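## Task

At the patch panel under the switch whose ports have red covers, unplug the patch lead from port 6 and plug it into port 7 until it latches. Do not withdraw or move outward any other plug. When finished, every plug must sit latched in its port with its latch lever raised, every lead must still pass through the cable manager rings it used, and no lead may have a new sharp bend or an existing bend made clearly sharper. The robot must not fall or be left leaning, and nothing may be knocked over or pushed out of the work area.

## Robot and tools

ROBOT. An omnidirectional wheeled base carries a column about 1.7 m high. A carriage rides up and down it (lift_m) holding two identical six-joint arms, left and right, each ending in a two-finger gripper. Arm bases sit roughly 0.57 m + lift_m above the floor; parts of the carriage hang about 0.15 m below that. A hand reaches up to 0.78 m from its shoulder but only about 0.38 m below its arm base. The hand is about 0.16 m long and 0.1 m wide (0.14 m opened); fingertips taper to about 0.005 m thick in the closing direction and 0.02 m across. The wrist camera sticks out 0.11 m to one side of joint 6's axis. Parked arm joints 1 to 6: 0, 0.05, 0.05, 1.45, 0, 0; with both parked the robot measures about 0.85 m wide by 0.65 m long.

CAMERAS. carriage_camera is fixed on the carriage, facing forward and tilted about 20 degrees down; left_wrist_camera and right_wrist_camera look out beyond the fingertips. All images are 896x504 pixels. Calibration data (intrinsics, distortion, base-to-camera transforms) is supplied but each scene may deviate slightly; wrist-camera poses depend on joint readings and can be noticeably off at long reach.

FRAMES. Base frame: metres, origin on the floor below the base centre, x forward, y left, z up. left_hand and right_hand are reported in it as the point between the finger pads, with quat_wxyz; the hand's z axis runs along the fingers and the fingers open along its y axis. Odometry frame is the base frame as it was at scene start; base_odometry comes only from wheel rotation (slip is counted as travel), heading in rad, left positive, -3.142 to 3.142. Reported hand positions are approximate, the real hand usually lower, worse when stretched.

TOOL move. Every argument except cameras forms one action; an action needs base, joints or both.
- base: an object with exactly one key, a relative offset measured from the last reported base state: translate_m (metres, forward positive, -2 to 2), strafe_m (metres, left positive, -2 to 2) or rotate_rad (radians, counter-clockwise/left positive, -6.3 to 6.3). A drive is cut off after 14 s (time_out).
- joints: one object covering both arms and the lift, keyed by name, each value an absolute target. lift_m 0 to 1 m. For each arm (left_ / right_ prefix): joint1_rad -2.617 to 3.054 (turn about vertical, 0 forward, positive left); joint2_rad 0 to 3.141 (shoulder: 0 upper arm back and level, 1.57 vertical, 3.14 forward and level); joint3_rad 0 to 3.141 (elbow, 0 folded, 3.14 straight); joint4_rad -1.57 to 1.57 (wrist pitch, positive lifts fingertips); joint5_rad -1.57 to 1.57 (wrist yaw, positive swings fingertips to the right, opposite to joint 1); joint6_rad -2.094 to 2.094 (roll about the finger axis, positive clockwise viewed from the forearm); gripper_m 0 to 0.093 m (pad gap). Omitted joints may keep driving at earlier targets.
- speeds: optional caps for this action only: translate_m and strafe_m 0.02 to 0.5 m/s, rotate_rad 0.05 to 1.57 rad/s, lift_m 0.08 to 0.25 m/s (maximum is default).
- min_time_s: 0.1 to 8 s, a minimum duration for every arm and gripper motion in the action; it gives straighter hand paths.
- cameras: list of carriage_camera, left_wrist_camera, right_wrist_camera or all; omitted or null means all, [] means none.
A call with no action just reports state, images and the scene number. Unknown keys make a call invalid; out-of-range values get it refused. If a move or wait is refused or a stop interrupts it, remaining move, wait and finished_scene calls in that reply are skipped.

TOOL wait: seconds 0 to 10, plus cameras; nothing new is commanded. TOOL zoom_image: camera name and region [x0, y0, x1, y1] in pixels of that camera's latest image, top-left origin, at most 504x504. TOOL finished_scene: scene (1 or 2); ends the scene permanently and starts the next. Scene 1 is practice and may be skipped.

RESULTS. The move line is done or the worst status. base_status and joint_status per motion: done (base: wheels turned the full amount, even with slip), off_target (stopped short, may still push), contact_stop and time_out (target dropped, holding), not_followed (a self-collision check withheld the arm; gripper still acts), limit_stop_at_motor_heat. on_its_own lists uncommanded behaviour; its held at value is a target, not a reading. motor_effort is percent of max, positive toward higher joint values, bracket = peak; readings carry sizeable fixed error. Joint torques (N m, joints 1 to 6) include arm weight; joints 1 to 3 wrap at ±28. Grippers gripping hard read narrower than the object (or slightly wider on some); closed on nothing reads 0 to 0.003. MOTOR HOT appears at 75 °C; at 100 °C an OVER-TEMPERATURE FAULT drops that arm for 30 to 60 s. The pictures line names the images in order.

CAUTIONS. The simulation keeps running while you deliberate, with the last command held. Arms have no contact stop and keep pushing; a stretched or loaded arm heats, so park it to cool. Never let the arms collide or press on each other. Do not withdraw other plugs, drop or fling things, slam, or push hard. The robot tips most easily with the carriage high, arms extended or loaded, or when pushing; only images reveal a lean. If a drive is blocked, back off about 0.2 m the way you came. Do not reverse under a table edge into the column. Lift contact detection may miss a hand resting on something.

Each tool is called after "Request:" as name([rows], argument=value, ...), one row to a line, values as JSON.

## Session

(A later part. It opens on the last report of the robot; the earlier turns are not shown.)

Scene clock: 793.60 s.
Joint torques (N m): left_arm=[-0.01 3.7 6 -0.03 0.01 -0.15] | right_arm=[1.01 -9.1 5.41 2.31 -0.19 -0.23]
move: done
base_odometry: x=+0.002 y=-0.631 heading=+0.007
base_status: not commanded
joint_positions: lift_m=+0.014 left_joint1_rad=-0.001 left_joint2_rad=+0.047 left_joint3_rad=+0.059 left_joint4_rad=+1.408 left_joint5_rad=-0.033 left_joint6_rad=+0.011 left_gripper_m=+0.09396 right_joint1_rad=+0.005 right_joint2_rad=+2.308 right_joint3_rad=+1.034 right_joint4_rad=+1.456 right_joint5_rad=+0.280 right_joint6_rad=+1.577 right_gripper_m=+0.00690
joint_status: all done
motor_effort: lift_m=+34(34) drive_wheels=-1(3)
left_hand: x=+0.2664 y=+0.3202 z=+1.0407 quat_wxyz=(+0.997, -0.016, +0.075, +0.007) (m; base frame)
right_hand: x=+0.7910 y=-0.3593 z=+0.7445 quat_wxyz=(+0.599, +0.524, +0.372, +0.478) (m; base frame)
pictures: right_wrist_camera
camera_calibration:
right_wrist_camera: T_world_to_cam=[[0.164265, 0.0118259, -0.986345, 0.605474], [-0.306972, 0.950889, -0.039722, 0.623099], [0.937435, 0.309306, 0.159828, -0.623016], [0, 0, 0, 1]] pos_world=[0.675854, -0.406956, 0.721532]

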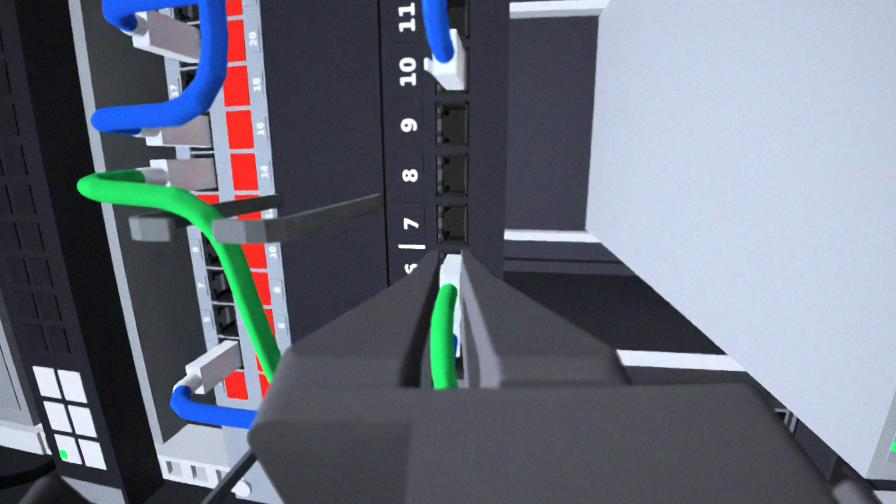

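Request:
move(joints={"right_joint2_rad": 2.252, "right_joint3_rad": 1.031, "right_joint4_rad": 1.3305, "right_gripper_m": 0.003}, min_time_s=1.5, cameras=["right_wrist_camera"])

Request:
zoom_image(camera="right_wrist_camera", region=[400, 200, 500, 300])

Scene clock: 834.60 s.
Joint torques (N m): left_arm=[-0.01 3.73 6.01 -0.04 0.01 -0.15] | right_arm=[1.03 -12.41 4.56 1.52 -0.24 -0.21]
move: off_target
base_odometry: x=+0.002 y=-0.631 heading=+0.007
base_status: not commanded
joint_positions: lift_m=+0.014 left_joint1_rad=-0.001 left_joint2_rad=+0.047 left_joint3_rad=+0.059 left_joint4_rad=+1.408 left_joint5_rad=-0.033 left_joint6_rad=+0.011 left_gripper_m=+0.09396 right_joint1_rad=+0.007 right_joint2_rad=+2.281 right_joint3_rad=+1.028 right_joint4_rad=+1.401 right_joint5_rad=+0.288 right_joint6_rad=+1.578 right_gripper_m=+0.00659
joint_status: right_joint4_rad off_target (ended at +1.401, target +1.331); the others done
motor_effort: lift_m=+34(34) drive_wheels=-2(3)
left_hand: x=+0.2664 y=+0.3202 z=+1.0407 quat_wxyz=(+0.997, -0.016, +0.075, +0.007) (m; base frame)
right_hand: x=+0.7913 y=-0.3594 z=+0.7438 quat_wxyz=(+0.593, +0.534, +0.380, +0.468) (m; base frame)
pictures: right_wrist_camera
camera_calibration:
right_wrist_camera: T_world_to_cam=[[0.131012, 0.0131937, -0.991293, 0.635323], [-0.302898, 0.95263, -0.0273527, 0.611427], [0.943975, 0.303844, 0.128802, -0.607252], [0, 0, 0, 1]] pos_world=[0.675196, -0.406336, 0.724731]

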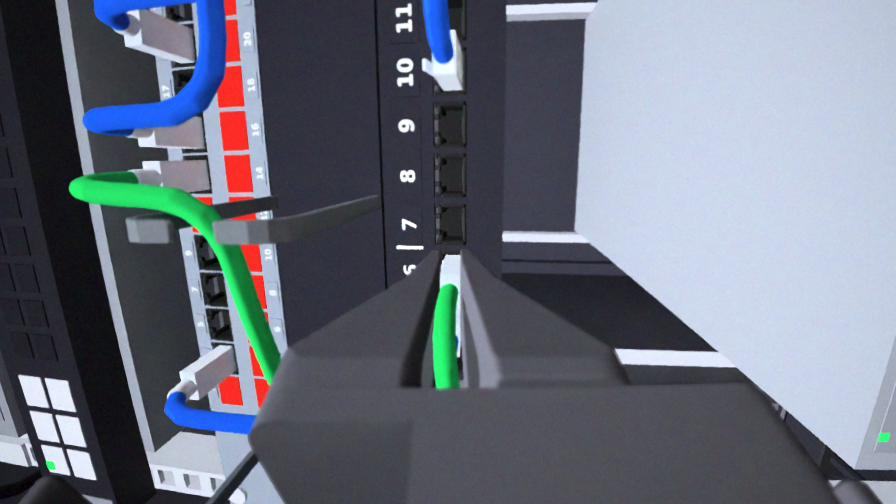

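Scaled by 5.040 from the camera's 896x504 image, which has a finer 1280x720 frame.

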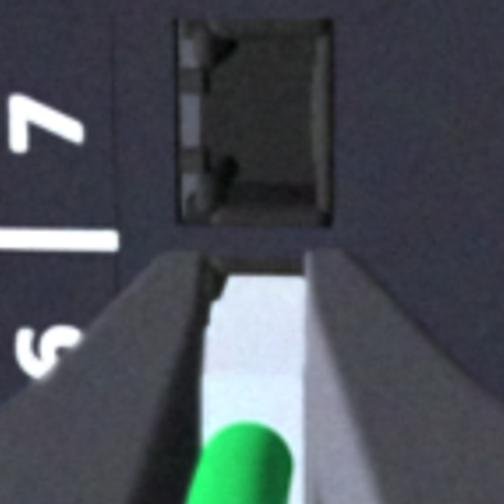

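Request:
move(joints={"right_gripper_m": 0.0115}, min_time_s=1.5, cameras=["right_wrist_camera"])

Request:
zoom_image(camera="right_wrist_camera", region=[400, 200, 500, 300])

Scene clock: 872.53 s.
Joint torques (N m): left_arm=[-0.02 3.73 5.93 -0.04 0.02 -0.15] | right_arm=[0.81 -12.44 4.68 1.6 -0.18 -0.22]
move: done
base_odometry: x=+0.002 y=-0.631 heading=+0.007
base_status: not commanded
joint_positions: lift_m=+0.014 left_joint1_rad=-0.001 left_joint2_rad=+0.047 left_joint3_rad=+0.059 left_joint4_rad=+1.408 left_joint5_rad=-0.033 left_joint6_rad=+0.011 left_gripper_m=+0.09396 right_joint1_rad=+0.007 right_joint2_rad=+2.281 right_joint3_rad=+1.028 right_joint4_rad=+1.395 right_joint5_rad=+0.288 right_joint6_rad=+1.578 right_gripper_m=+0.01143
joint_status: all done
motor_effort: lift_m=+34(34) drive_wheels=+3(5)
left_hand: x=+0.2664 y=+0.3202 z=+1.0407 quat_wxyz=(+0.997, -0.016, +0.075, +0.007) (m; base frame)
right_hand: x=+0.7915 y=-0.3594 z=+0.7426 quat_wxyz=(+0.592, +0.535, +0.382, +0.466) (m; base frame)
pictures: right_wrist_camera
camera_calibration:
right_wrist_camera: T_world_to_cam=[[0.125397, 0.0132306, -0.992018, 0.639066], [-0.302739, 0.952731, -0.0255613, 0.610074], [0.944788, 0.303528, 0.123475, -0.604083], [0, 0, 0, 1]] pos_world=[0.675287, -0.406335, 0.724148]

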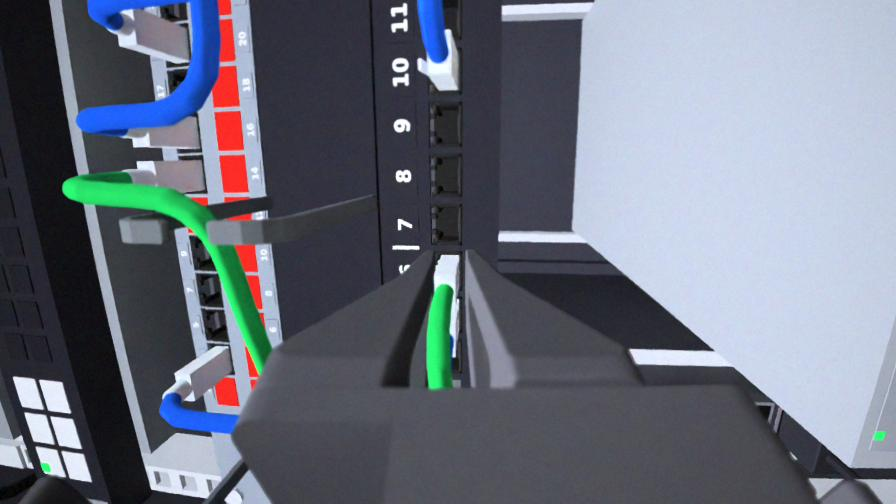

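Scaled by 5.040 from the camera's 896x504 image, which has a finer 1280x720 frame.

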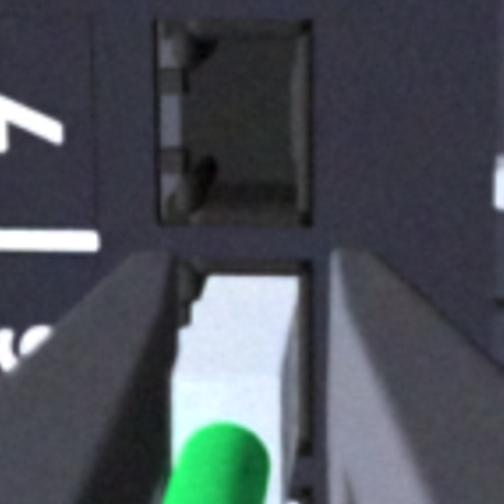

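Request:
move(joints={"right_joint2_rad": 2.232, "right_joint4_rad": 1.295}, min_time_s=1.0, cameras=["right_wrist_camera"])

Request:
zoom_image(camera="right_wrist_camera", region=[400, 200, 500, 300])

Scene clock: 955.60 s.
Joint torques (N m): left_arm=[0.02 3.77 6 -0.05 0.01 -0.16] | right_arm=[0.84 -12.81 4.68 1.58 -0.25 -0.22]
move: off_target
base_odometry: x=+0.002 y=-0.631 heading=+0.007
base_status: not commanded
joint_positions: lift_m=+0.014 left_joint1_rad=-0.001 left_joint2_rad=+0.047 left_joint3_rad=+0.059 left_joint4_rad=+1.408 left_joint5_rad=-0.033 left_joint6_rad=+0.011 left_gripper_m=+0.09396 right_joint1_rad=+0.007 right_joint2_rad=+2.267 right_joint3_rad=+1.028 right_joint4_rad=+1.364 right_joint5_rad=+0.289 right_joint6_rad=+1.578 right_gripper_m=+0.01143
joint_status: right_joint4_rad off_target (ended at +1.364, target +1.295); the others done
motor_effort: lift_m=+34(34) drive_wheels=+3(4)
left_hand: x=+0.2664 y=+0.3202 z=+1.0407 quat_wxyz=(+0.997, -0.016, +0.075, +0.007) (m; base frame)
right_hand: x=+0.7921 y=-0.3596 z=+0.7428 quat_wxyz=(+0.589, +0.539, +0.386, +0.462) (m; base frame)
pictures: right_wrist_camera
camera_calibration:
right_wrist_camera: T_world_to_cam=[[0.108367, 0.013074, -0.994025, 0.654064], [-0.302419, 0.952956, -0.0204354, 0.606362], [0.946995, 0.302826, 0.107223, -0.594579], [0, 0, 0, 1]] pos_world=[0.67556, -0.406333, 0.7263]

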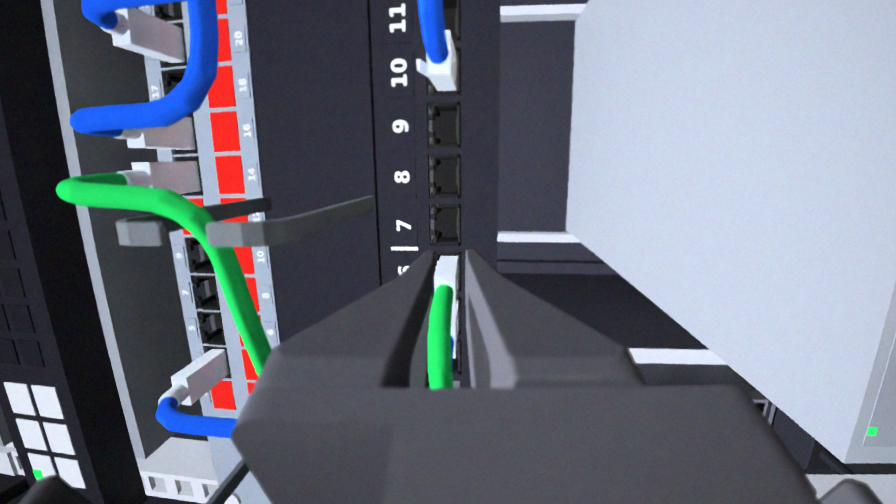

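Scaled by 5.040 from the camera's 896x504 image, which has a finer 1280x720 frame.

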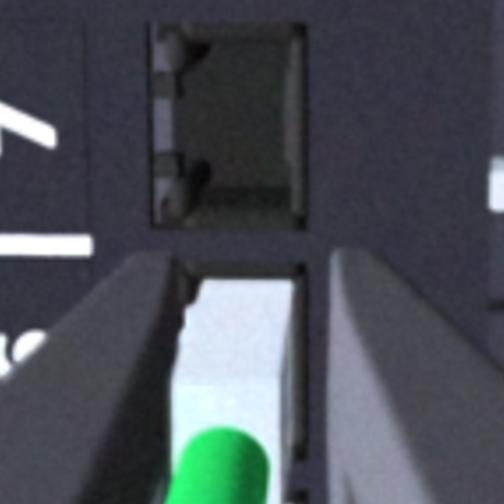

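Request:
move(joints={"lift_m": 0.0148}, cameras=["right_wrist_camera"])

Request:
move(joints={"right_gripper_m": 0.003}, min_time_s=1.0, cameras=["right_wrist_camera"])

Request:
zoom_image(camera="right_wrist_camera", region=[400, 200, 500, 300])

Scene clock: 966.80 s.
Joint torques (N m): left_arm=[0.02 3.73 6 -0.03 0.01 -0.15] | right_arm=[1.05 -12.63 4.79 1.61 -0.2 -0.26]
move: done
base_odometry: x=+0.002 y=-0.631 heading=+0.007
base_status: not commanded
joint_positions: lift_m=+0.014 left_joint1_rad=-0.001 left_joint2_rad=+0.047 left_joint3_rad=+0.059 left_joint4_rad=+1.408 left_joint5_rad=-0.033 left_joint6_rad=+0.011 left_gripper_m=+0.09396 right_joint1_rad=+0.008 right_joint2_rad=+2.266 right_joint3_rad=+1.027 right_joint4_rad=+1.360 right_joint5_rad=+0.290 right_joint6_rad=+1.578 right_gripper_m=+0.01143
joint_status: all done
motor_effort: lift_m=+44(46) drive_wheels=+4(4)
left_hand: x=+0.2664 y=+0.3202 z=+1.0415 quat_wxyz=(+0.997, -0.016, +0.075, +0.007) (m; base frame)
right_hand: x=+0.7920 y=-0.3594 z=+0.7427 quat_wxyz=(+0.588, +0.540, +0.388, +0.461) (m; base frame)
pictures: right_wrist_camera
camera_calibration:
right_wrist_camera: T_world_to_cam=[[0.104561, 0.0131199, -0.994432, 0.657269], [-0.302498, 0.952956, -0.019234, 0.605422], [0.947397, 0.302825, 0.103611, -0.592191], [0, 0, 0, 1]] pos_world=[0.675454, -0.406233, 0.726612]

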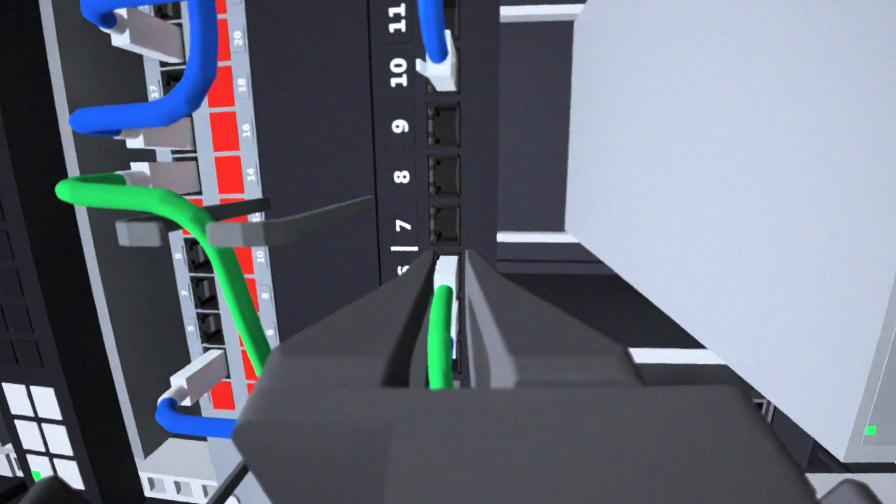

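Scene clock: 968.07 s.
Joint torques (N m): left_arm=[0.01 3.75 5.97 -0.04 0.02 -0.15] | right_arm=[0.94 -12.75 4.59 1.61 -0.26 -0.2]
move: done
base_odometry: x=+0.002 y=-0.631 heading=+0.007
base_status: not commanded
joint_positions: lift_m=+0.014 left_joint1_rad=-0.001 left_joint2_rad=+0.047 left_joint3_rad=+0.059 left_joint4_rad=+1.408 left_joint5_rad=-0.033 left_joint6_rad=+0.011 left_gripper_m=+0.09396 right_joint1_rad=+0.008 right_joint2_rad=+2.263 right_joint3_rad=+1.027 right_joint4_rad=+1.360 right_joint5_rad=+0.291 right_joint6_rad=+1.578 right_gripper_m=+0.00644
joint_status: all done
motor_effort: lift_m=+44(44) drive_wheels=+3(5)
left_hand: x=+0.2664 y=+0.3202 z=+1.0415 quat_wxyz=(+0.997, -0.016, +0.075, +0.007) (m; base frame)
right_hand: x=+0.7919 y=-0.3595 z=+0.7440 quat_wxyz=(+0.589, +0.540, +0.386, +0.461) (m; base frame)
pictures: right_wrist_camera
camera_calibration:
right_wrist_camera: T_world_to_cam=[[0.106845, 0.0131541, -0.994189, 0.656671], [-0.300989, 0.953423, -0.0197323, 0.604816], [0.947623, 0.301348, 0.105827, -0.594514], [0, 0, 0, 1]] pos_world=[0.675257, -0.406128, 0.727705]

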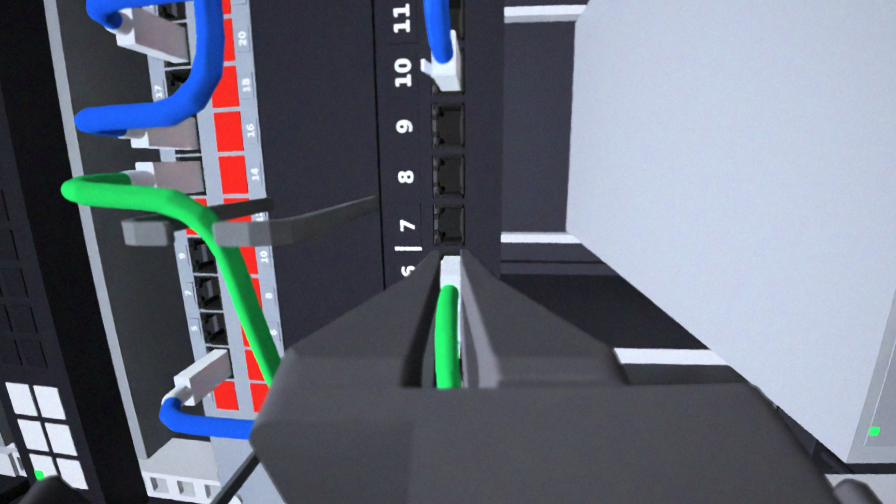

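Scaled by 5.040 from the camera's 896x504 image, which has a finer 1280x720 frame.

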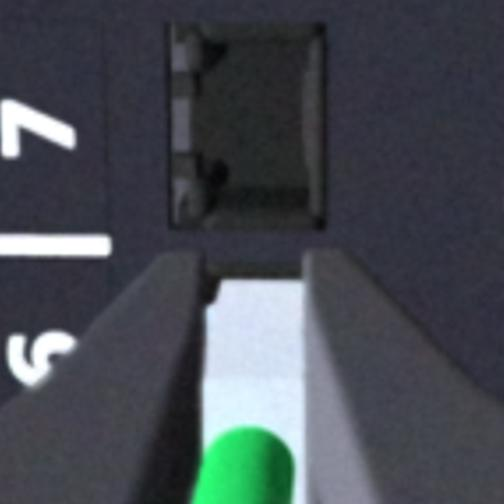

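Request:
move(joints={"right_gripper_m": 0.0}, min_time_s=1.0, cameras=["right_wrist_camera"])

Request:
zoom_image(camera="right_wrist_camera", region=[410, 200, 490, 290])

Scene clock: 974.37 s.
Joint torques (N m): left_arm=[-0.02 3.74 5.97 -0.03 0.02 -0.16] | right_arm=[0.79 -12.71 4.86 1.62 -0.25 -0.24]
move: off_target
base_odometry: x=+0.002 y=-0.631 heading=+0.007
base_status: not commanded
joint_positions: lift_m=+0.014 left_joint1_rad=-0.001 left_joint2_rad=+0.047 left_joint3_rad=+0.059 left_joint4_rad=+1.408 left_joint5_rad=-0.033 left_joint6_rad=+0.011 left_gripper_m=+0.09396 right_joint1_rad=+0.008 right_joint2_rad=+2.263 right_joint3_rad=+1.027 right_joint4_rad=+1.360 right_joint5_rad=+0.291 right_joint6_rad=+1.578 right_gripper_m=+0.00643
joint_status: right_gripper_m off_target (ended at +0.00644, target +0.00000)
motor_effort: lift_m=+44(44) drive_wheels=+4(5)
left_hand: x=+0.2664 y=+0.3202 z=+1.0415 quat_wxyz=(+0.997, -0.016, +0.075, +0.007) (m; base frame)
right_hand: x=+0.7919 y=-0.3595 z=+0.7440 quat_wxyz=(+0.589, +0.540, +0.386, +0.461) (m; base frame)
pictures: right_wrist_camera
camera_calibration:
right_wrist_camera: T_world_to_cam=[[0.106845, 0.0131541, -0.994189, 0.656671], [-0.300989, 0.953423, -0.0197323, 0.604816], [0.947623, 0.301348, 0.105827, -0.594514], [0, 0, 0, 1]] pos_world=[0.675257, -0.406128, 0.727705]

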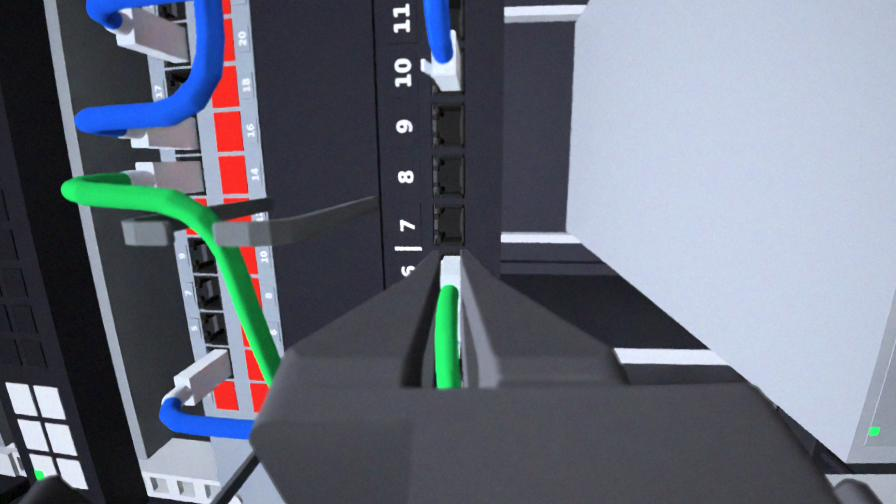

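Scaled by 5.600 from the camera's 896x504 image, which has a finer 1280x720 frame.

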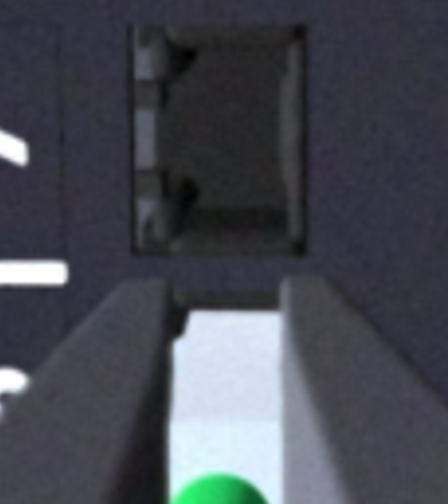

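Request:
move(base={"translate_m": -0.012}, speeds={"translate_m": 0.02}, cameras=["right_wrist_camera"])

Request:
zoom_image(camera="right_wrist_camera", region=[410, 200, 490, 290])

Scene clock: 984.93 s.
Joint torques (N m): left_arm=[-0.06 3.67 6.02 -0.02 0 -0.16] | right_arm=[1.17 -12.72 1.03 2.41 -0.04 -0.23]
move: done
base_odometry: x=-0.010 y=-0.631 heading=+0.007
base_status: done
joint_positions: lift_m=+0.014 left_joint1_rad=-0.001 left_joint2_rad=+0.047 left_joint3_rad=+0.059 left_joint4_rad=+1.408 left_joint5_rad=-0.033 left_joint6_rad=+0.011 left_gripper_m=+0.09396 right_joint1_rad=+0.004 right_joint2_rad=+2.263 right_joint3_rad=+1.072 right_joint4_rad=+1.290 right_joint5_rad=+0.280 right_joint6_rad=+1.578 right_gripper_m=+0.00634
joint_status: not commanded
on_its_own: right_joint4_rad moved -0.070 to your old target +1.295
motor_effort: lift_m=+44(44) drive_wheels=-2(6)
left_hand: x=+0.2664 y=+0.3202 z=+1.0415 quat_wxyz=(+0.997, -0.016, +0.075, +0.007) (m; base frame)
right_hand: x=+0.8024 y=-0.3595 z=+0.7447 quat_wxyz=(+0.583, +0.544, +0.396, +0.456) (m; base frame)
pictures: right_wrist_camera
camera_calibration:
right_wrist_camera: T_world_to_cam=[[0.0819237, 0.0121526, -0.996565, 0.677639], [-0.30896, 0.950975, -0.0138017, 0.609055], [0.94754, 0.309029, 0.081662, -0.583687], [0, 0, 0, 1]] pos_world=[0.685725, -0.407055, 0.731382]

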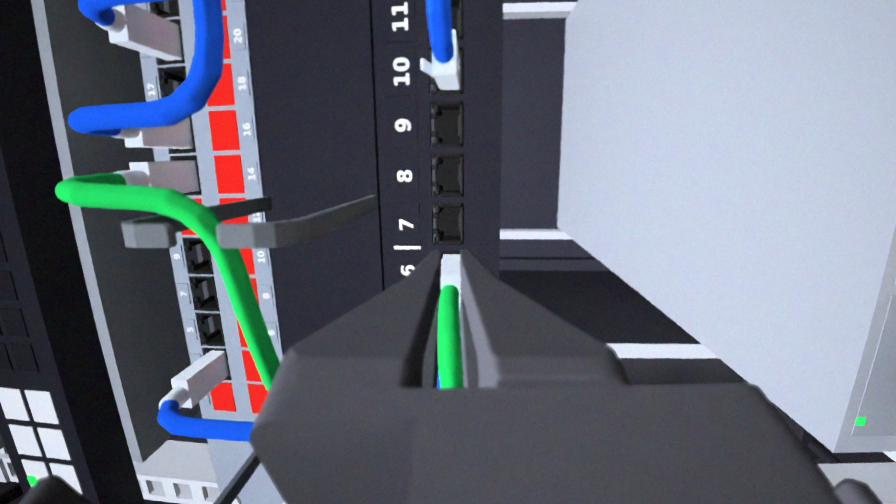

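Scaled by 5.600 from the camera's 896x504 image, which has a finer 1280x720 frame.

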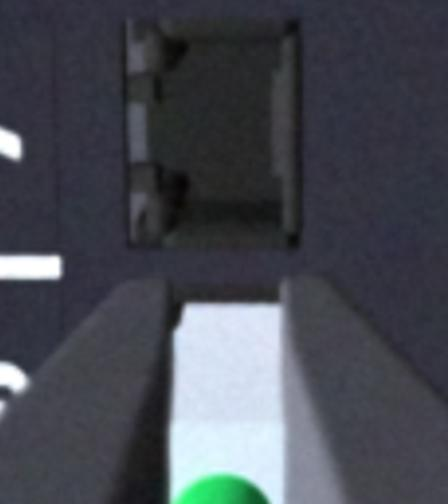

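Request:
move(base={"translate_m": 0.008}, speeds={"translate_m": 0.02}, cameras=["right_wrist_camera"])

Request:
zoom_image(camera="right_wrist_camera", region=[410, 200, 490, 290])

Scene clock: 1011.27 s.
Joint torques (N m): left_arm=[0.01 3.81 5.98 -0.04 0.02 -0.16] | right_arm=[1.09 -12.18 3.92 1.98 -0.15 -0.22]
move: done
base_odometry: x=-0.002 y=-0.631 heading=+0.007
base_status: done
joint_positions: lift_m=+0.014 left_joint1_rad=-0.001 left_joint2_rad=+0.047 left_joint3_rad=+0.059 left_joint4_rad=+1.408 left_joint5_rad=-0.033 left_joint6_rad=+0.011 left_gripper_m=+0.09396 right_joint1_rad=+0.006 right_joint2_rad=+2.258 right_joint3_rad=+1.039 right_joint4_rad=+1.329 right_joint5_rad=+0.285 right_joint6_rad=+1.578 right_gripper_m=+0.00634
joint_status: not commanded
motor_effort: lift_m=+44(44) drive_wheels=+0(6)
left_hand: x=+0.2664 y=+0.3202 z=+1.0415 quat_wxyz=(+0.997, -0.016, +0.075, +0.007) (m; base frame)
right_hand: x=+0.7950 y=-0.3595 z=+0.7442 quat_wxyz=(+0.586, +0.542, +0.392, +0.458) (m; base frame)
pictures: right_wrist_camera
camera_calibration:
right_wrist_camera: T_world_to_cam=[[0.0933538, 0.0124783, -0.995555, 0.668052], [-0.305529, 0.952036, -0.0167168, 0.606587], [0.947596, 0.305731, 0.0926887, -0.586089], [0, 0, 0, 1]] pos_world=[0.67834, -0.406644, 0.729547]

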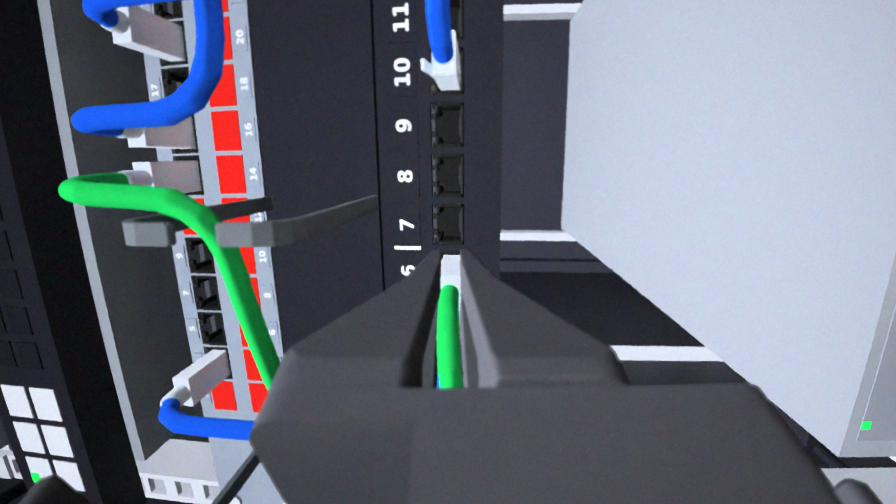

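Scaled by 5.600 from the camera's 896x504 image, which has a finer 1280x720 frame.

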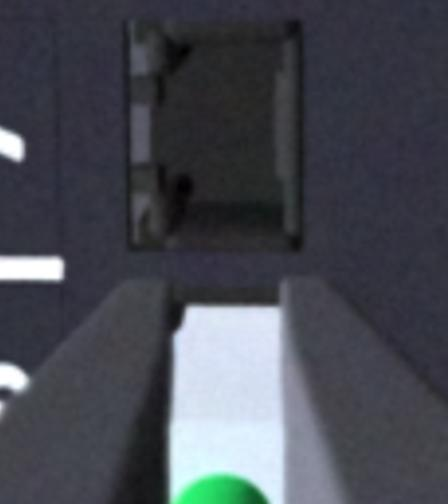

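Request:
zoom_image(camera="right_wrist_camera", region=[430, 242, 470, 282])

Scaled by 12.600 from the camera's 896x504 image, which has a finer 1280x720 frame.

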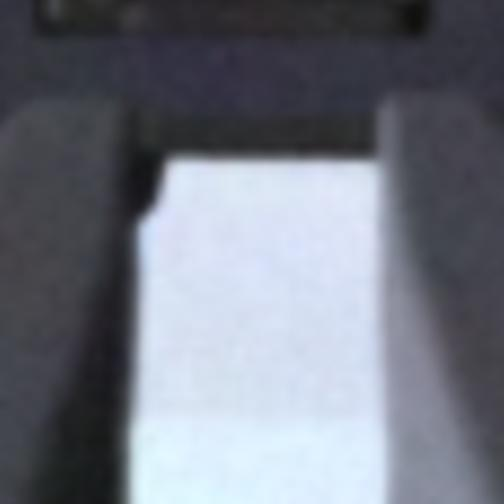

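Request:
move(base={"translate_m": 0.003}, joints={"right_joint4_rad": 1.24}, speeds={"translate_m": 0.02}, min_time_s=1.0, cameras=["right_wrist_camera"])

Request:
zoom_image(camera="right_wrist_camera", region=[410, 200, 490, 290])

Scene clock: 1118.93 s.
Joint torques (N m): left_arm=[0.03 3.74 6 -0.03 0.02 -0.16] | right_arm=[0.77 -11.75 5 1.29 -0.25 -0.24]
move: off_target
base_odometry: x=+0.001 y=-0.631 heading=+0.007
base_status: done
joint_positions: lift_m=+0.014 left_joint1_rad=-0.001 left_joint2_rad=+0.047 left_joint3_rad=+0.059 left_joint4_rad=+1.408 left_joint5_rad=-0.033 left_joint6_rad=+0.011 left_gripper_m=+0.09396 right_joint1_rad=+0.009 right_joint2_rad=+2.254 right_joint3_rad=+1.027 right_joint4_rad=+1.336 right_joint5_rad=+0.292 right_joint6_rad=+1.578 right_gripper_m=+0.00634
joint_status: right_joint4_rad off_target (ended at +1.336, target +1.240)
motor_effort: lift_m=+44(44) drive_wheels=+2(9)
left_hand: x=+0.2664 y=+0.3202 z=+1.0415 quat_wxyz=(+0.997, -0.016, +0.075, +0.007) (m; base frame)
right_hand: x=+0.7925 y=-0.3592 z=+0.7438 quat_wxyz=(+0.586, +0.543, +0.391, +0.457) (m; base frame)
pictures: right_wrist_camera
camera_calibration:
right_wrist_camera: T_world_to_cam=[[0.0930738, 0.0127863, -0.995577, 0.668227], [-0.301195, 0.95343, -0.0159129, 0.60203], [0.94901, 0.301343, 0.0925905, -0.586403], [0, 0, 0, 1]] pos_world=[0.675636, -0.405828, 0.729147]

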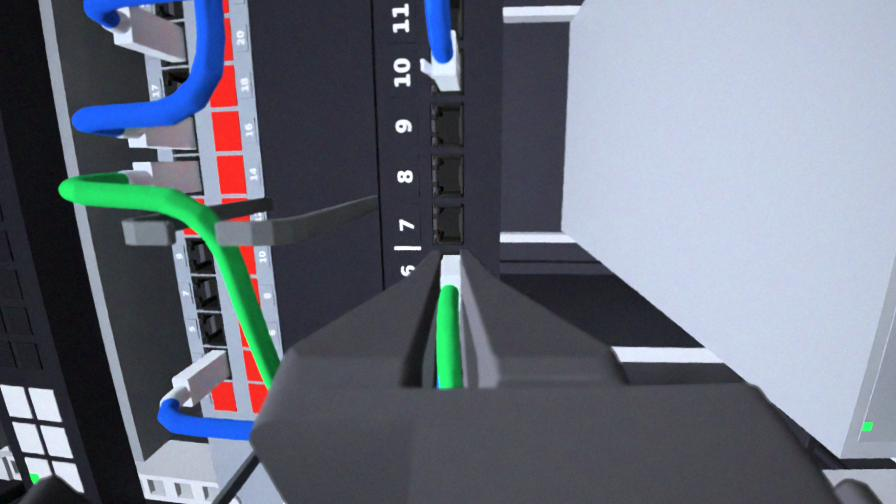

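Scaled by 5.600 from the camera's 896x504 image, which has a finer 1280x720 frame.

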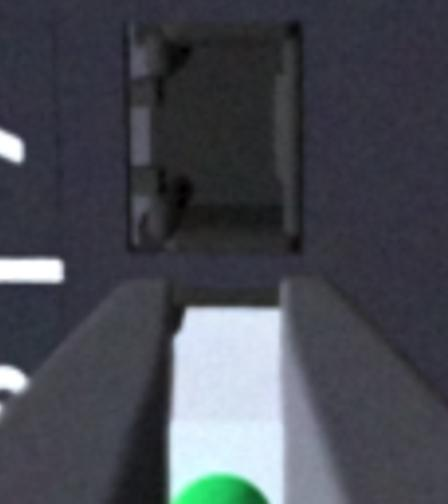

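Request:
move(base={"translate_m": -0.008}, speeds={"translate_m": 0.02}, cameras=["right_wrist_camera"])

Request:
zoom_image(camera="right_wrist_camera", region=[410, 200, 490, 290])

Scene clock: 1128.70 s.
Joint torques (N m): left_arm=[0.01 3.81 6.04 -0.05 0.01 -0.16] | right_arm=[0.84 -11.86 2.22 1.93 -0.19 -0.26]
move: done
base_odometry: x=-0.007 y=-0.631 heading=+0.007
base_status: done
joint_positions: lift_m=+0.014 left_joint1_rad=-0.001 left_joint2_rad=+0.047 left_joint3_rad=+0.059 left_joint4_rad=+1.408 left_joint5_rad=-0.033 left_joint6_rad=+0.011 left_gripper_m=+0.09396 right_joint1_rad=+0.008 right_joint2_rad=+2.254 right_joint3_rad=+1.059 right_joint4_rad=+1.286 right_joint5_rad=+0.288 right_joint6_rad=+1.578 right_gripper_m=+0.00633
joint_status: not commanded
on_its_own: right_joint4_rad moved -0.050 toward your old target +1.240
motor_effort: lift_m=+44(44) drive_wheels=-1(6)
left_hand: x=+0.2664 y=+0.3202 z=+1.0415 quat_wxyz=(+0.997, -0.016, +0.075, +0.007) (m; base frame)
right_hand: x=+0.7997 y=-0.3592 z=+0.7441 quat_wxyz=(+0.582, +0.547, +0.397, +0.453) (m; base frame)
pictures: right_wrist_camera
camera_calibration:
right_wrist_camera: T_world_to_cam=[[0.0747982, 0.0124622, -0.997121, 0.683493], [-0.303984, 0.952615, -0.0108971, 0.602398], [0.949736, 0.303923, 0.0750422, -0.579863], [0, 0, 0, 1]] pos_world=[0.682712, -0.406137, 0.731604]

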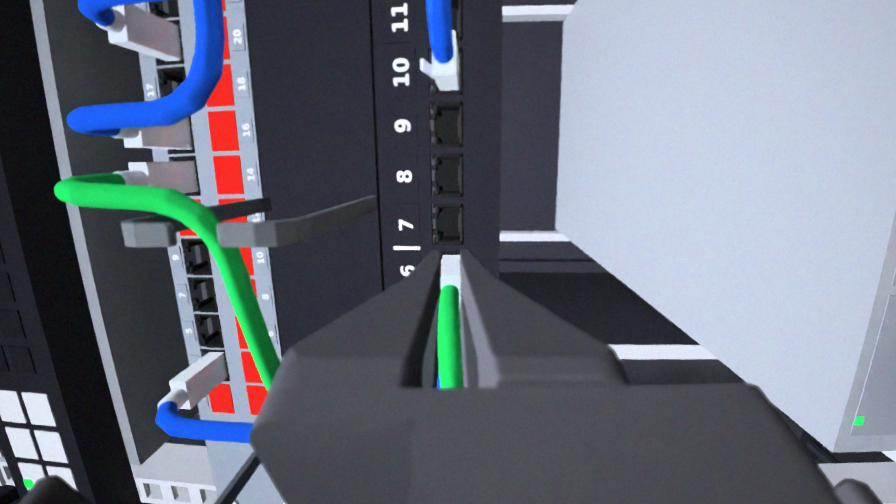

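Scaled by 5.600 from the camera's 896x504 image, which has a finer 1280x720 frame.

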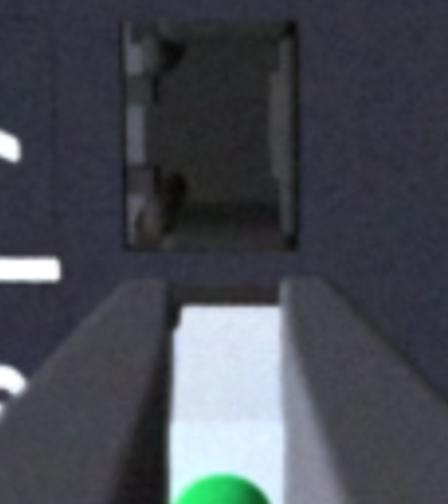

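Request:
move(base={"translate_m": 0.008}, speeds={"translate_m": 0.02}, cameras=[])

Request:
move(joints={"right_gripper_m": 0.014, "right_joint1_rad": 0.030, "right_joint5_rad": 0.283}, min_time_s=1.5, cameras=["right_wrist_camera"])

Request:
zoom_image(camera="right_wrist_camera", region=[400, 200, 500, 300])

Scene clock: 1185.50 s.
Joint torques (N m): left_arm=[0.02 3.75 5.98 -0.04 0.01 -0.16] | right_arm=[0.5 -11.11 4.92 1.46 -0.32 -0.25]
move: done
base_odometry: x=+0.001 y=-0.631 heading=+0.007
base_status: done
joint_positions: lift_m=+0.014 left_joint1_rad=-0.001 left_joint2_rad=+0.047 left_joint3_rad=+0.059 left_joint4_rad=+1.408 left_joint5_rad=-0.033 left_joint6_rad=+0.011 left_gripper_m=+0.09396 right_joint1_rad=+0.010 right_joint2_rad=+2.248 right_joint3_rad=+1.027 right_joint4_rad=+1.323 right_joint5_rad=+0.296 right_joint6_rad=+1.578 right_gripper_m=+0.00634
joint_status: not commanded
motor_effort: lift_m=+44(44) drive_wheels=+2(8)
left_hand: x=+0.2664 y=+0.3202 z=+1.0415 quat_wxyz=(+0.997, -0.016, +0.075, +0.007) (m; base frame)
right_hand: x=+0.7924 y=-0.3592 z=+0.7435 quat_wxyz=(+0.585, +0.546, +0.392, +0.454) (m; base frame)
pictures: none
No camera images: "cameras" was empty.

Scene clock: 1187.30 s.
Joint torques (N m): left_arm=[-0.01 3.73 5.98 -0.03 0.02 -0.16] | right_arm=[1.44 -11.22 5 1.54 -0.22 -0.2]
move: done
base_odometry: x=+0.001 y=-0.631 heading=+0.007
base_status: not commanded
joint_positions: lift_m=+0.014 left_joint1_rad=-0.001 left_joint2_rad=+0.047 left_joint3_rad=+0.059 left_joint4_rad=+1.408 left_joint5_rad=-0.033 left_joint6_rad=+0.011 left_gripper_m=+0.09396 right_joint1_rad=+0.011 right_joint2_rad=+2.248 right_joint3_rad=+1.027 right_joint4_rad=+1.312 right_joint5_rad=+0.299 right_joint6_rad=+1.578 right_gripper_m=+0.01394
joint_status: all done
motor_effort: lift_m=+44(44) drive_wheels=+3(5)
left_hand: x=+0.2664 y=+0.3202 z=+1.0415 quat_wxyz=(+0.997, -0.016, +0.075, +0.007) (m; base frame)
right_hand: x=+0.7926 y=-0.3590 z=+0.7410 quat_wxyz=(+0.583, +0.548, +0.395, +0.451) (m; base frame)
pictures: right_wrist_camera
camera_calibration:
right_wrist_camera: T_world_to_cam=[[0.0744872, 0.0128748, -0.997139, 0.681334], [-0.297445, 0.954688, -0.00989274, 0.594832], [0.951829, 0.297331, 0.0749416, -0.576919], [0, 0, 0, 1]] pos_world=[0.675307, -0.405115, 0.728505]

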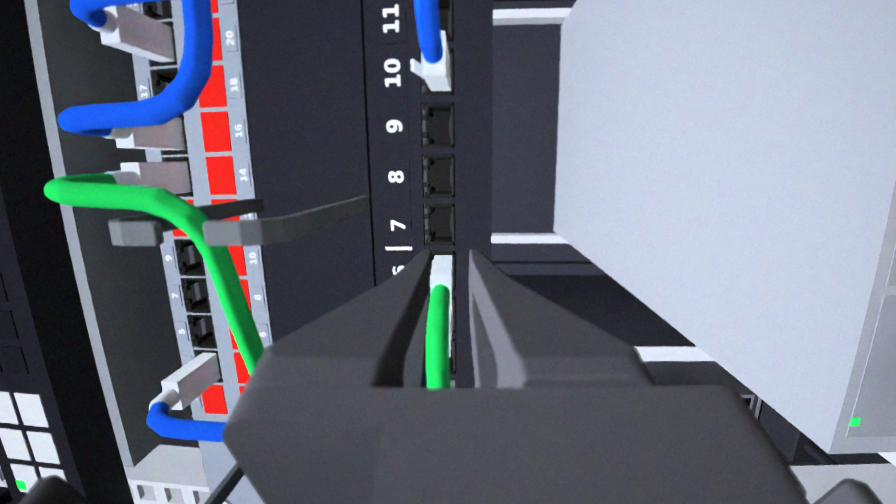

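Scaled by 5.040 from the camera's 896x504 image, which has a finer 1280x720 frame.

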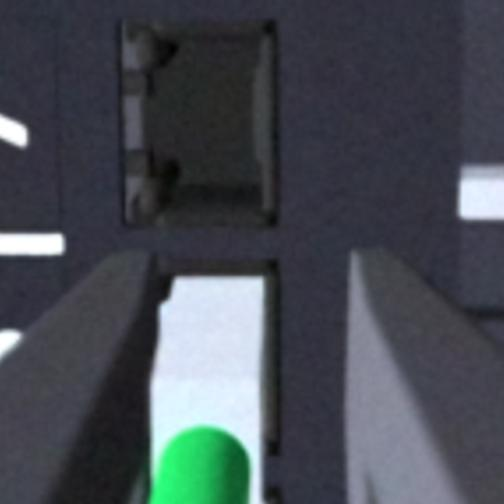

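Request:
move(joints={"lift_m": 0.0173, "right_gripper_m": 0.016}, cameras=[])

Request:
move(joints={"right_joint1_rad": 0.037}, min_time_s=0.8, cameras=["right_wrist_camera"])

Request:
zoom_image(camera="right_wrist_camera", region=[400, 200, 500, 300])

Scene clock: 1198.83 s.
Joint torques (N m): left_arm=[0.01 3.79 6 -0.01 0.01 -0.16] | right_arm=[1.47 -11.3 4.78 1.74 -0.22 -0.2]
move: done
base_odometry: x=+0.001 y=-0.631 heading=+0.007
base_status: not commanded
joint_positions: lift_m=+0.017 left_joint1_rad=-0.001 left_joint2_rad=+0.047 left_joint3_rad=+0.059 left_joint4_rad=+1.408 left_joint5_rad=-0.033 left_joint6_rad=+0.011 left_gripper_m=+0.09396 right_joint1_rad=+0.011 right_joint2_rad=+2.248 right_joint3_rad=+1.027 right_joint4_rad=+1.298 right_joint5_rad=+0.299 right_joint6_rad=+1.578 right_gripper_m=+0.01591
joint_status: all done
motor_effort: lift_m=+44(48) drive_wheels=+2(4)
left_hand: x=+0.2664 y=+0.3202 z=+1.0440 quat_wxyz=(+0.997, -0.016, +0.075, +0.007) (m; base frame)
right_hand: x=+0.7928 y=-0.3589 z=+0.7401 quat_wxyz=(+0.581, +0.552, +0.399, +0.447) (m; base frame)
pictures: none
No camera images: "cameras" was empty.

Scene clock: 1199.93 s.
Joint torques (N m): left_arm=[-0.03 3.74 6 -0.04 0.01 -0.16] | right_arm=[1.84 -11.33 4.81 1.77 -0.3 -0.24]
move: off_target
base_odometry: x=+0.001 y=-0.631 heading=+0.007
base_status: not commanded
joint_positions: lift_m=+0.017 left_joint1_rad=-0.001 left_joint2_rad=+0.047 left_joint3_rad=+0.059 left_joint4_rad=+1.408 left_joint5_rad=-0.033 left_joint6_rad=+0.011 left_gripper_m=+0.09396 right_joint1_rad=+0.013 right_joint2_rad=+2.248 right_joint3_rad=+1.027 right_joint4_rad=+1.298 right_joint5_rad=+0.304 right_joint6_rad=+1.578 right_gripper_m=+0.01591
joint_status: right_joint1_rad off_target (ended at +0.013, target +0.037)
motor_effort: lift_m=+44(44) drive_wheels=+3(4)
left_hand: x=+0.2664 y=+0.3202 z=+1.0440 quat_wxyz=(+0.997, -0.016, +0.075, +0.007) (m; base frame)
right_hand: x=+0.7927 y=-0.3586 z=+0.7401 quat_wxyz=(+0.581, +0.552, +0.398, +0.446) (m; base frame)
pictures: right_wrist_camera
camera_calibration:
right_wrist_camera: T_world_to_cam=[[0.0600516, 0.0129999, -0.998111, 0.692587], [-0.294679, 0.955582, -0.0052835, 0.589133], [0.953708, 0.294439, 0.061215, -0.569431], [0, 0, 0, 1]] pos_world=[0.675085, -0.404305, 0.729249]

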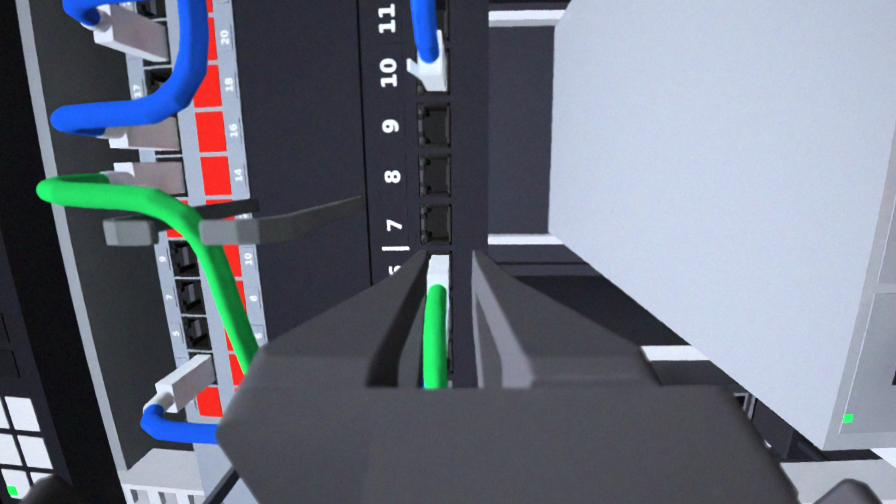

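Scaled by 5.040 from the camera's 896x504 image, which has a finer 1280x720 frame.

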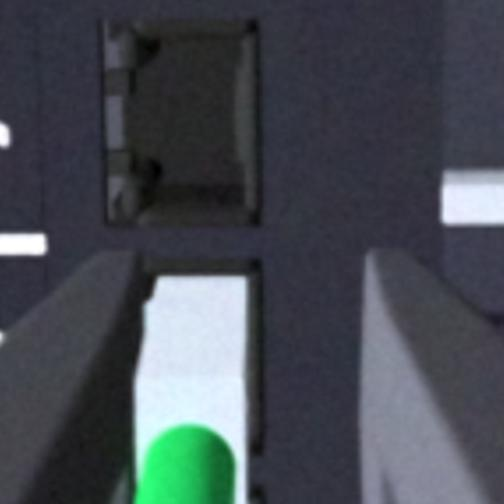

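Request:
move(joints={"lift_m": 0.0208}, cameras=[])

Request:
move(joints={"right_joint1_rad": 0.034, "right_joint5_rad": 0.283}, min_time_s=0.5, cameras=["right_wrist_camera"])

Request:
zoom_image(camera="right_wrist_camera", region=[400, 200, 500, 300])

Scene clock: 1216.93 s.
Joint torques (N m): left_arm=[-0.01 3.77 5.9 -0.02 0 -0.17] | right_arm=[1.89 -11.26 5.16 1.83 -0.26 -0.23]
move: done
base_odometry: x=+0.001 y=-0.631 heading=+0.007
base_status: not commanded
joint_positions: lift_m=+0.020 left_joint1_rad=-0.001 left_joint2_rad=+0.047 left_joint3_rad=+0.059 left_joint4_rad=+1.408 left_joint5_rad=-0.033 left_joint6_rad=+0.011 left_gripper_m=+0.09396 right_joint1_rad=+0.014 right_joint2_rad=+2.248 right_joint3_rad=+1.027 right_joint4_rad=+1.284 right_joint5_rad=+0.306 right_joint6_rad=+1.578 right_gripper_m=+0.01591
joint_status: all done
motor_effort: lift_m=+44(50) drive_wheels=+3(4)
left_hand: x=+0.2665 y=+0.3202 z=+1.0475 quat_wxyz=(+0.997, -0.016, +0.075, +0.007) (m; base frame)
right_hand: x=+0.7928 y=-0.3584 z=+0.7404 quat_wxyz=(+0.579, +0.555, +0.402, +0.442) (m; base frame)
pictures: none
No camera images: "cameras" was empty.

Scene clock: 1217.73 s.
Joint torques (N m): left_arm=[-0.01 3.74 5.97 -0.03 0.01 -0.15] | right_arm=[1.61 -11.26 4.93 1.92 -0.29 -0.21]
move: done
base_odometry: x=+0.001 y=-0.631 heading=+0.007
base_status: not commanded
joint_positions: lift_m=+0.020 left_joint1_rad=-0.001 left_joint2_rad=+0.047 left_joint3_rad=+0.059 left_joint4_rad=+1.408 left_joint5_rad=-0.033 left_joint6_rad=+0.011 left_gripper_m=+0.09396 right_joint1_rad=+0.014 right_joint2_rad=+2.248 right_joint3_rad=+1.027 right_joint4_rad=+1.284 right_joint5_rad=+0.306 right_joint6_rad=+1.578 right_gripper_m=+0.01591
joint_status: all done
motor_effort: lift_m=+43(44) drive_wheels=+2(4)
left_hand: x=+0.2665 y=+0.3202 z=+1.0475 quat_wxyz=(+0.997, -0.016, +0.075, +0.007) (m; base frame)
right_hand: x=+0.7928 y=-0.3584 z=+0.7404 quat_wxyz=(+0.579, +0.555, +0.402, +0.442) (m; base frame)
pictures: right_wrist_camera
camera_calibration:
right_wrist_camera: T_world_to_cam=[[0.0467585, 0.0129235, -0.998823, 0.703987], [-0.293614, 0.955923, -0.00137673, 0.585506], [0.95478, 0.293333, 0.048492, -0.561461], [0, 0, 0, 1]] pos_world=[0.675067, -0.404102, 0.731191]

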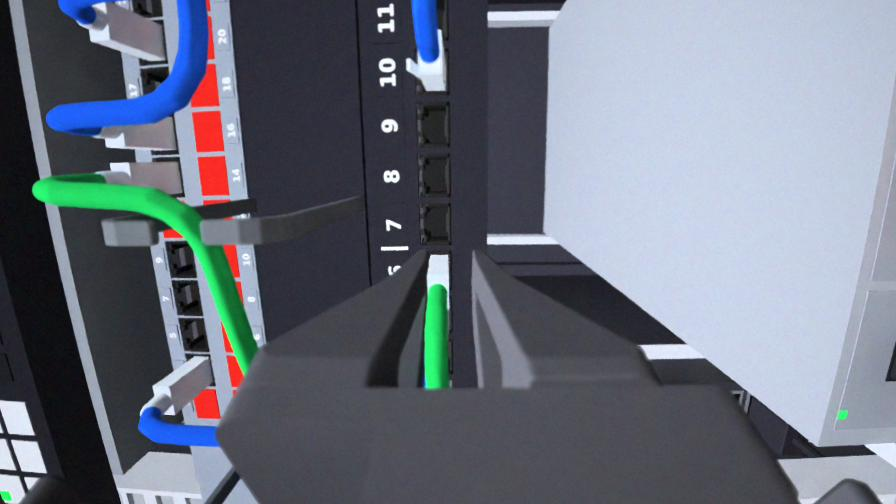

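Scaled by 5.040 from the camera's 896x504 image, which has a finer 1280x720 frame.

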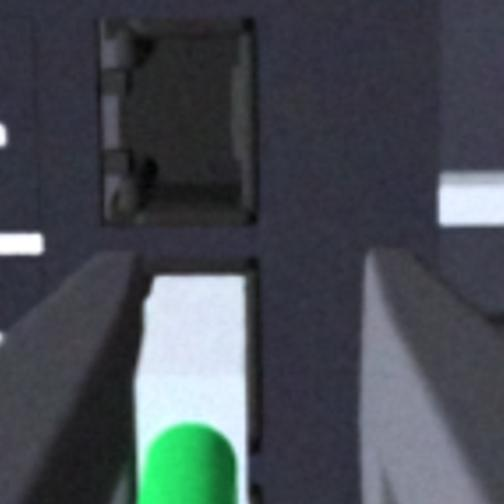

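Request:
move(joints={"right_joint4_rad": 1.36}, min_time_s=0.8, cameras=["right_wrist_camera"])

Request:
zoom_image(camera="right_wrist_camera", region=[400, 200, 500, 300])

Scene clock: 1226.43 s.
Joint torques (N m): left_arm=[-0.01 3.75 5.97 -0.03 0.01 -0.15] | right_arm=[1.57 -11.22 4.86 3.12 -0.33 -0.27]
move: off_target
base_odometry: x=+0.001 y=-0.631 heading=+0.007
base_status: not commanded
joint_positions: lift_m=+0.020 left_joint1_rad=-0.001 left_joint2_rad=+0.047 left_joint3_rad=+0.059 left_joint4_rad=+1.408 left_joint5_rad=-0.033 left_joint6_rad=+0.011 left_gripper_m=+0.09396 right_joint1_rad=+0.014 right_joint2_rad=+2.248 right_joint3_rad=+1.027 right_joint4_rad=+1.292 right_joint5_rad=+0.306 right_joint6_rad=+1.578 right_gripper_m=+0.01591
joint_status: right_joint4_rad off_target (ended at +1.292, target +1.360)
motor_effort: lift_m=+43(44) drive_wheels=+2(4)
left_hand: x=+0.2665 y=+0.3202 z=+1.0475 quat_wxyz=(+0.997, -0.016, +0.075, +0.007) (m; base frame)
right_hand: x=+0.7927 y=-0.3585 z=+0.7422 quat_wxyz=(+0.580, +0.554, +0.399, +0.444) (m; base frame)
pictures: right_wrist_camera
camera_calibration:
right_wrist_camera: T_world_to_cam=[[0.0543959, 0.0129678, -0.998435, 0.699446], [-0.293604, 0.95592, -0.00358029, 0.587086], [0.954378, 0.29334, 0.0558055, -0.566498], [0, 0, 0, 1]] pos_world=[0.674977, -0.404102, 0.732067]

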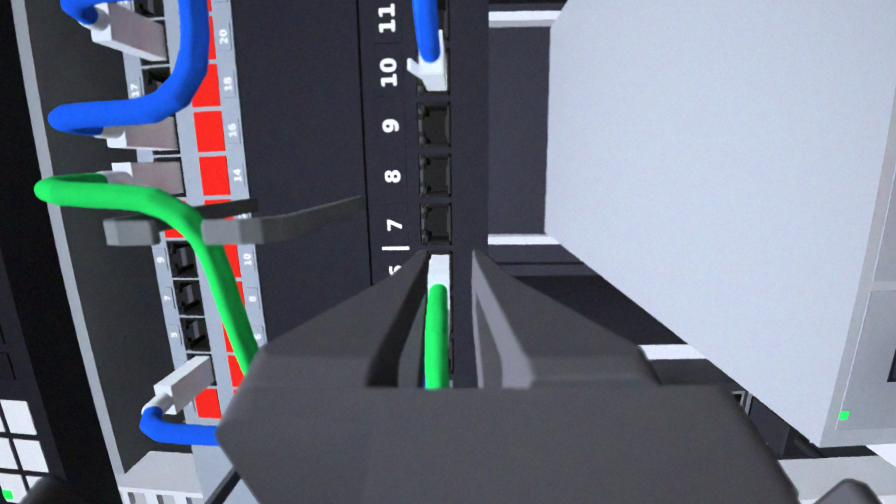

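Scaled by 5.040 from the camera's 896x504 image, which has a finer 1280x720 frame.

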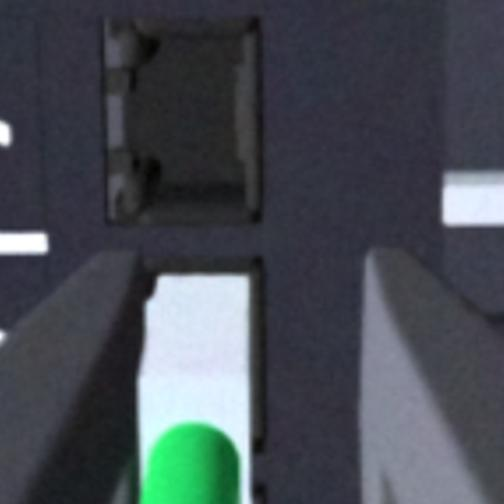

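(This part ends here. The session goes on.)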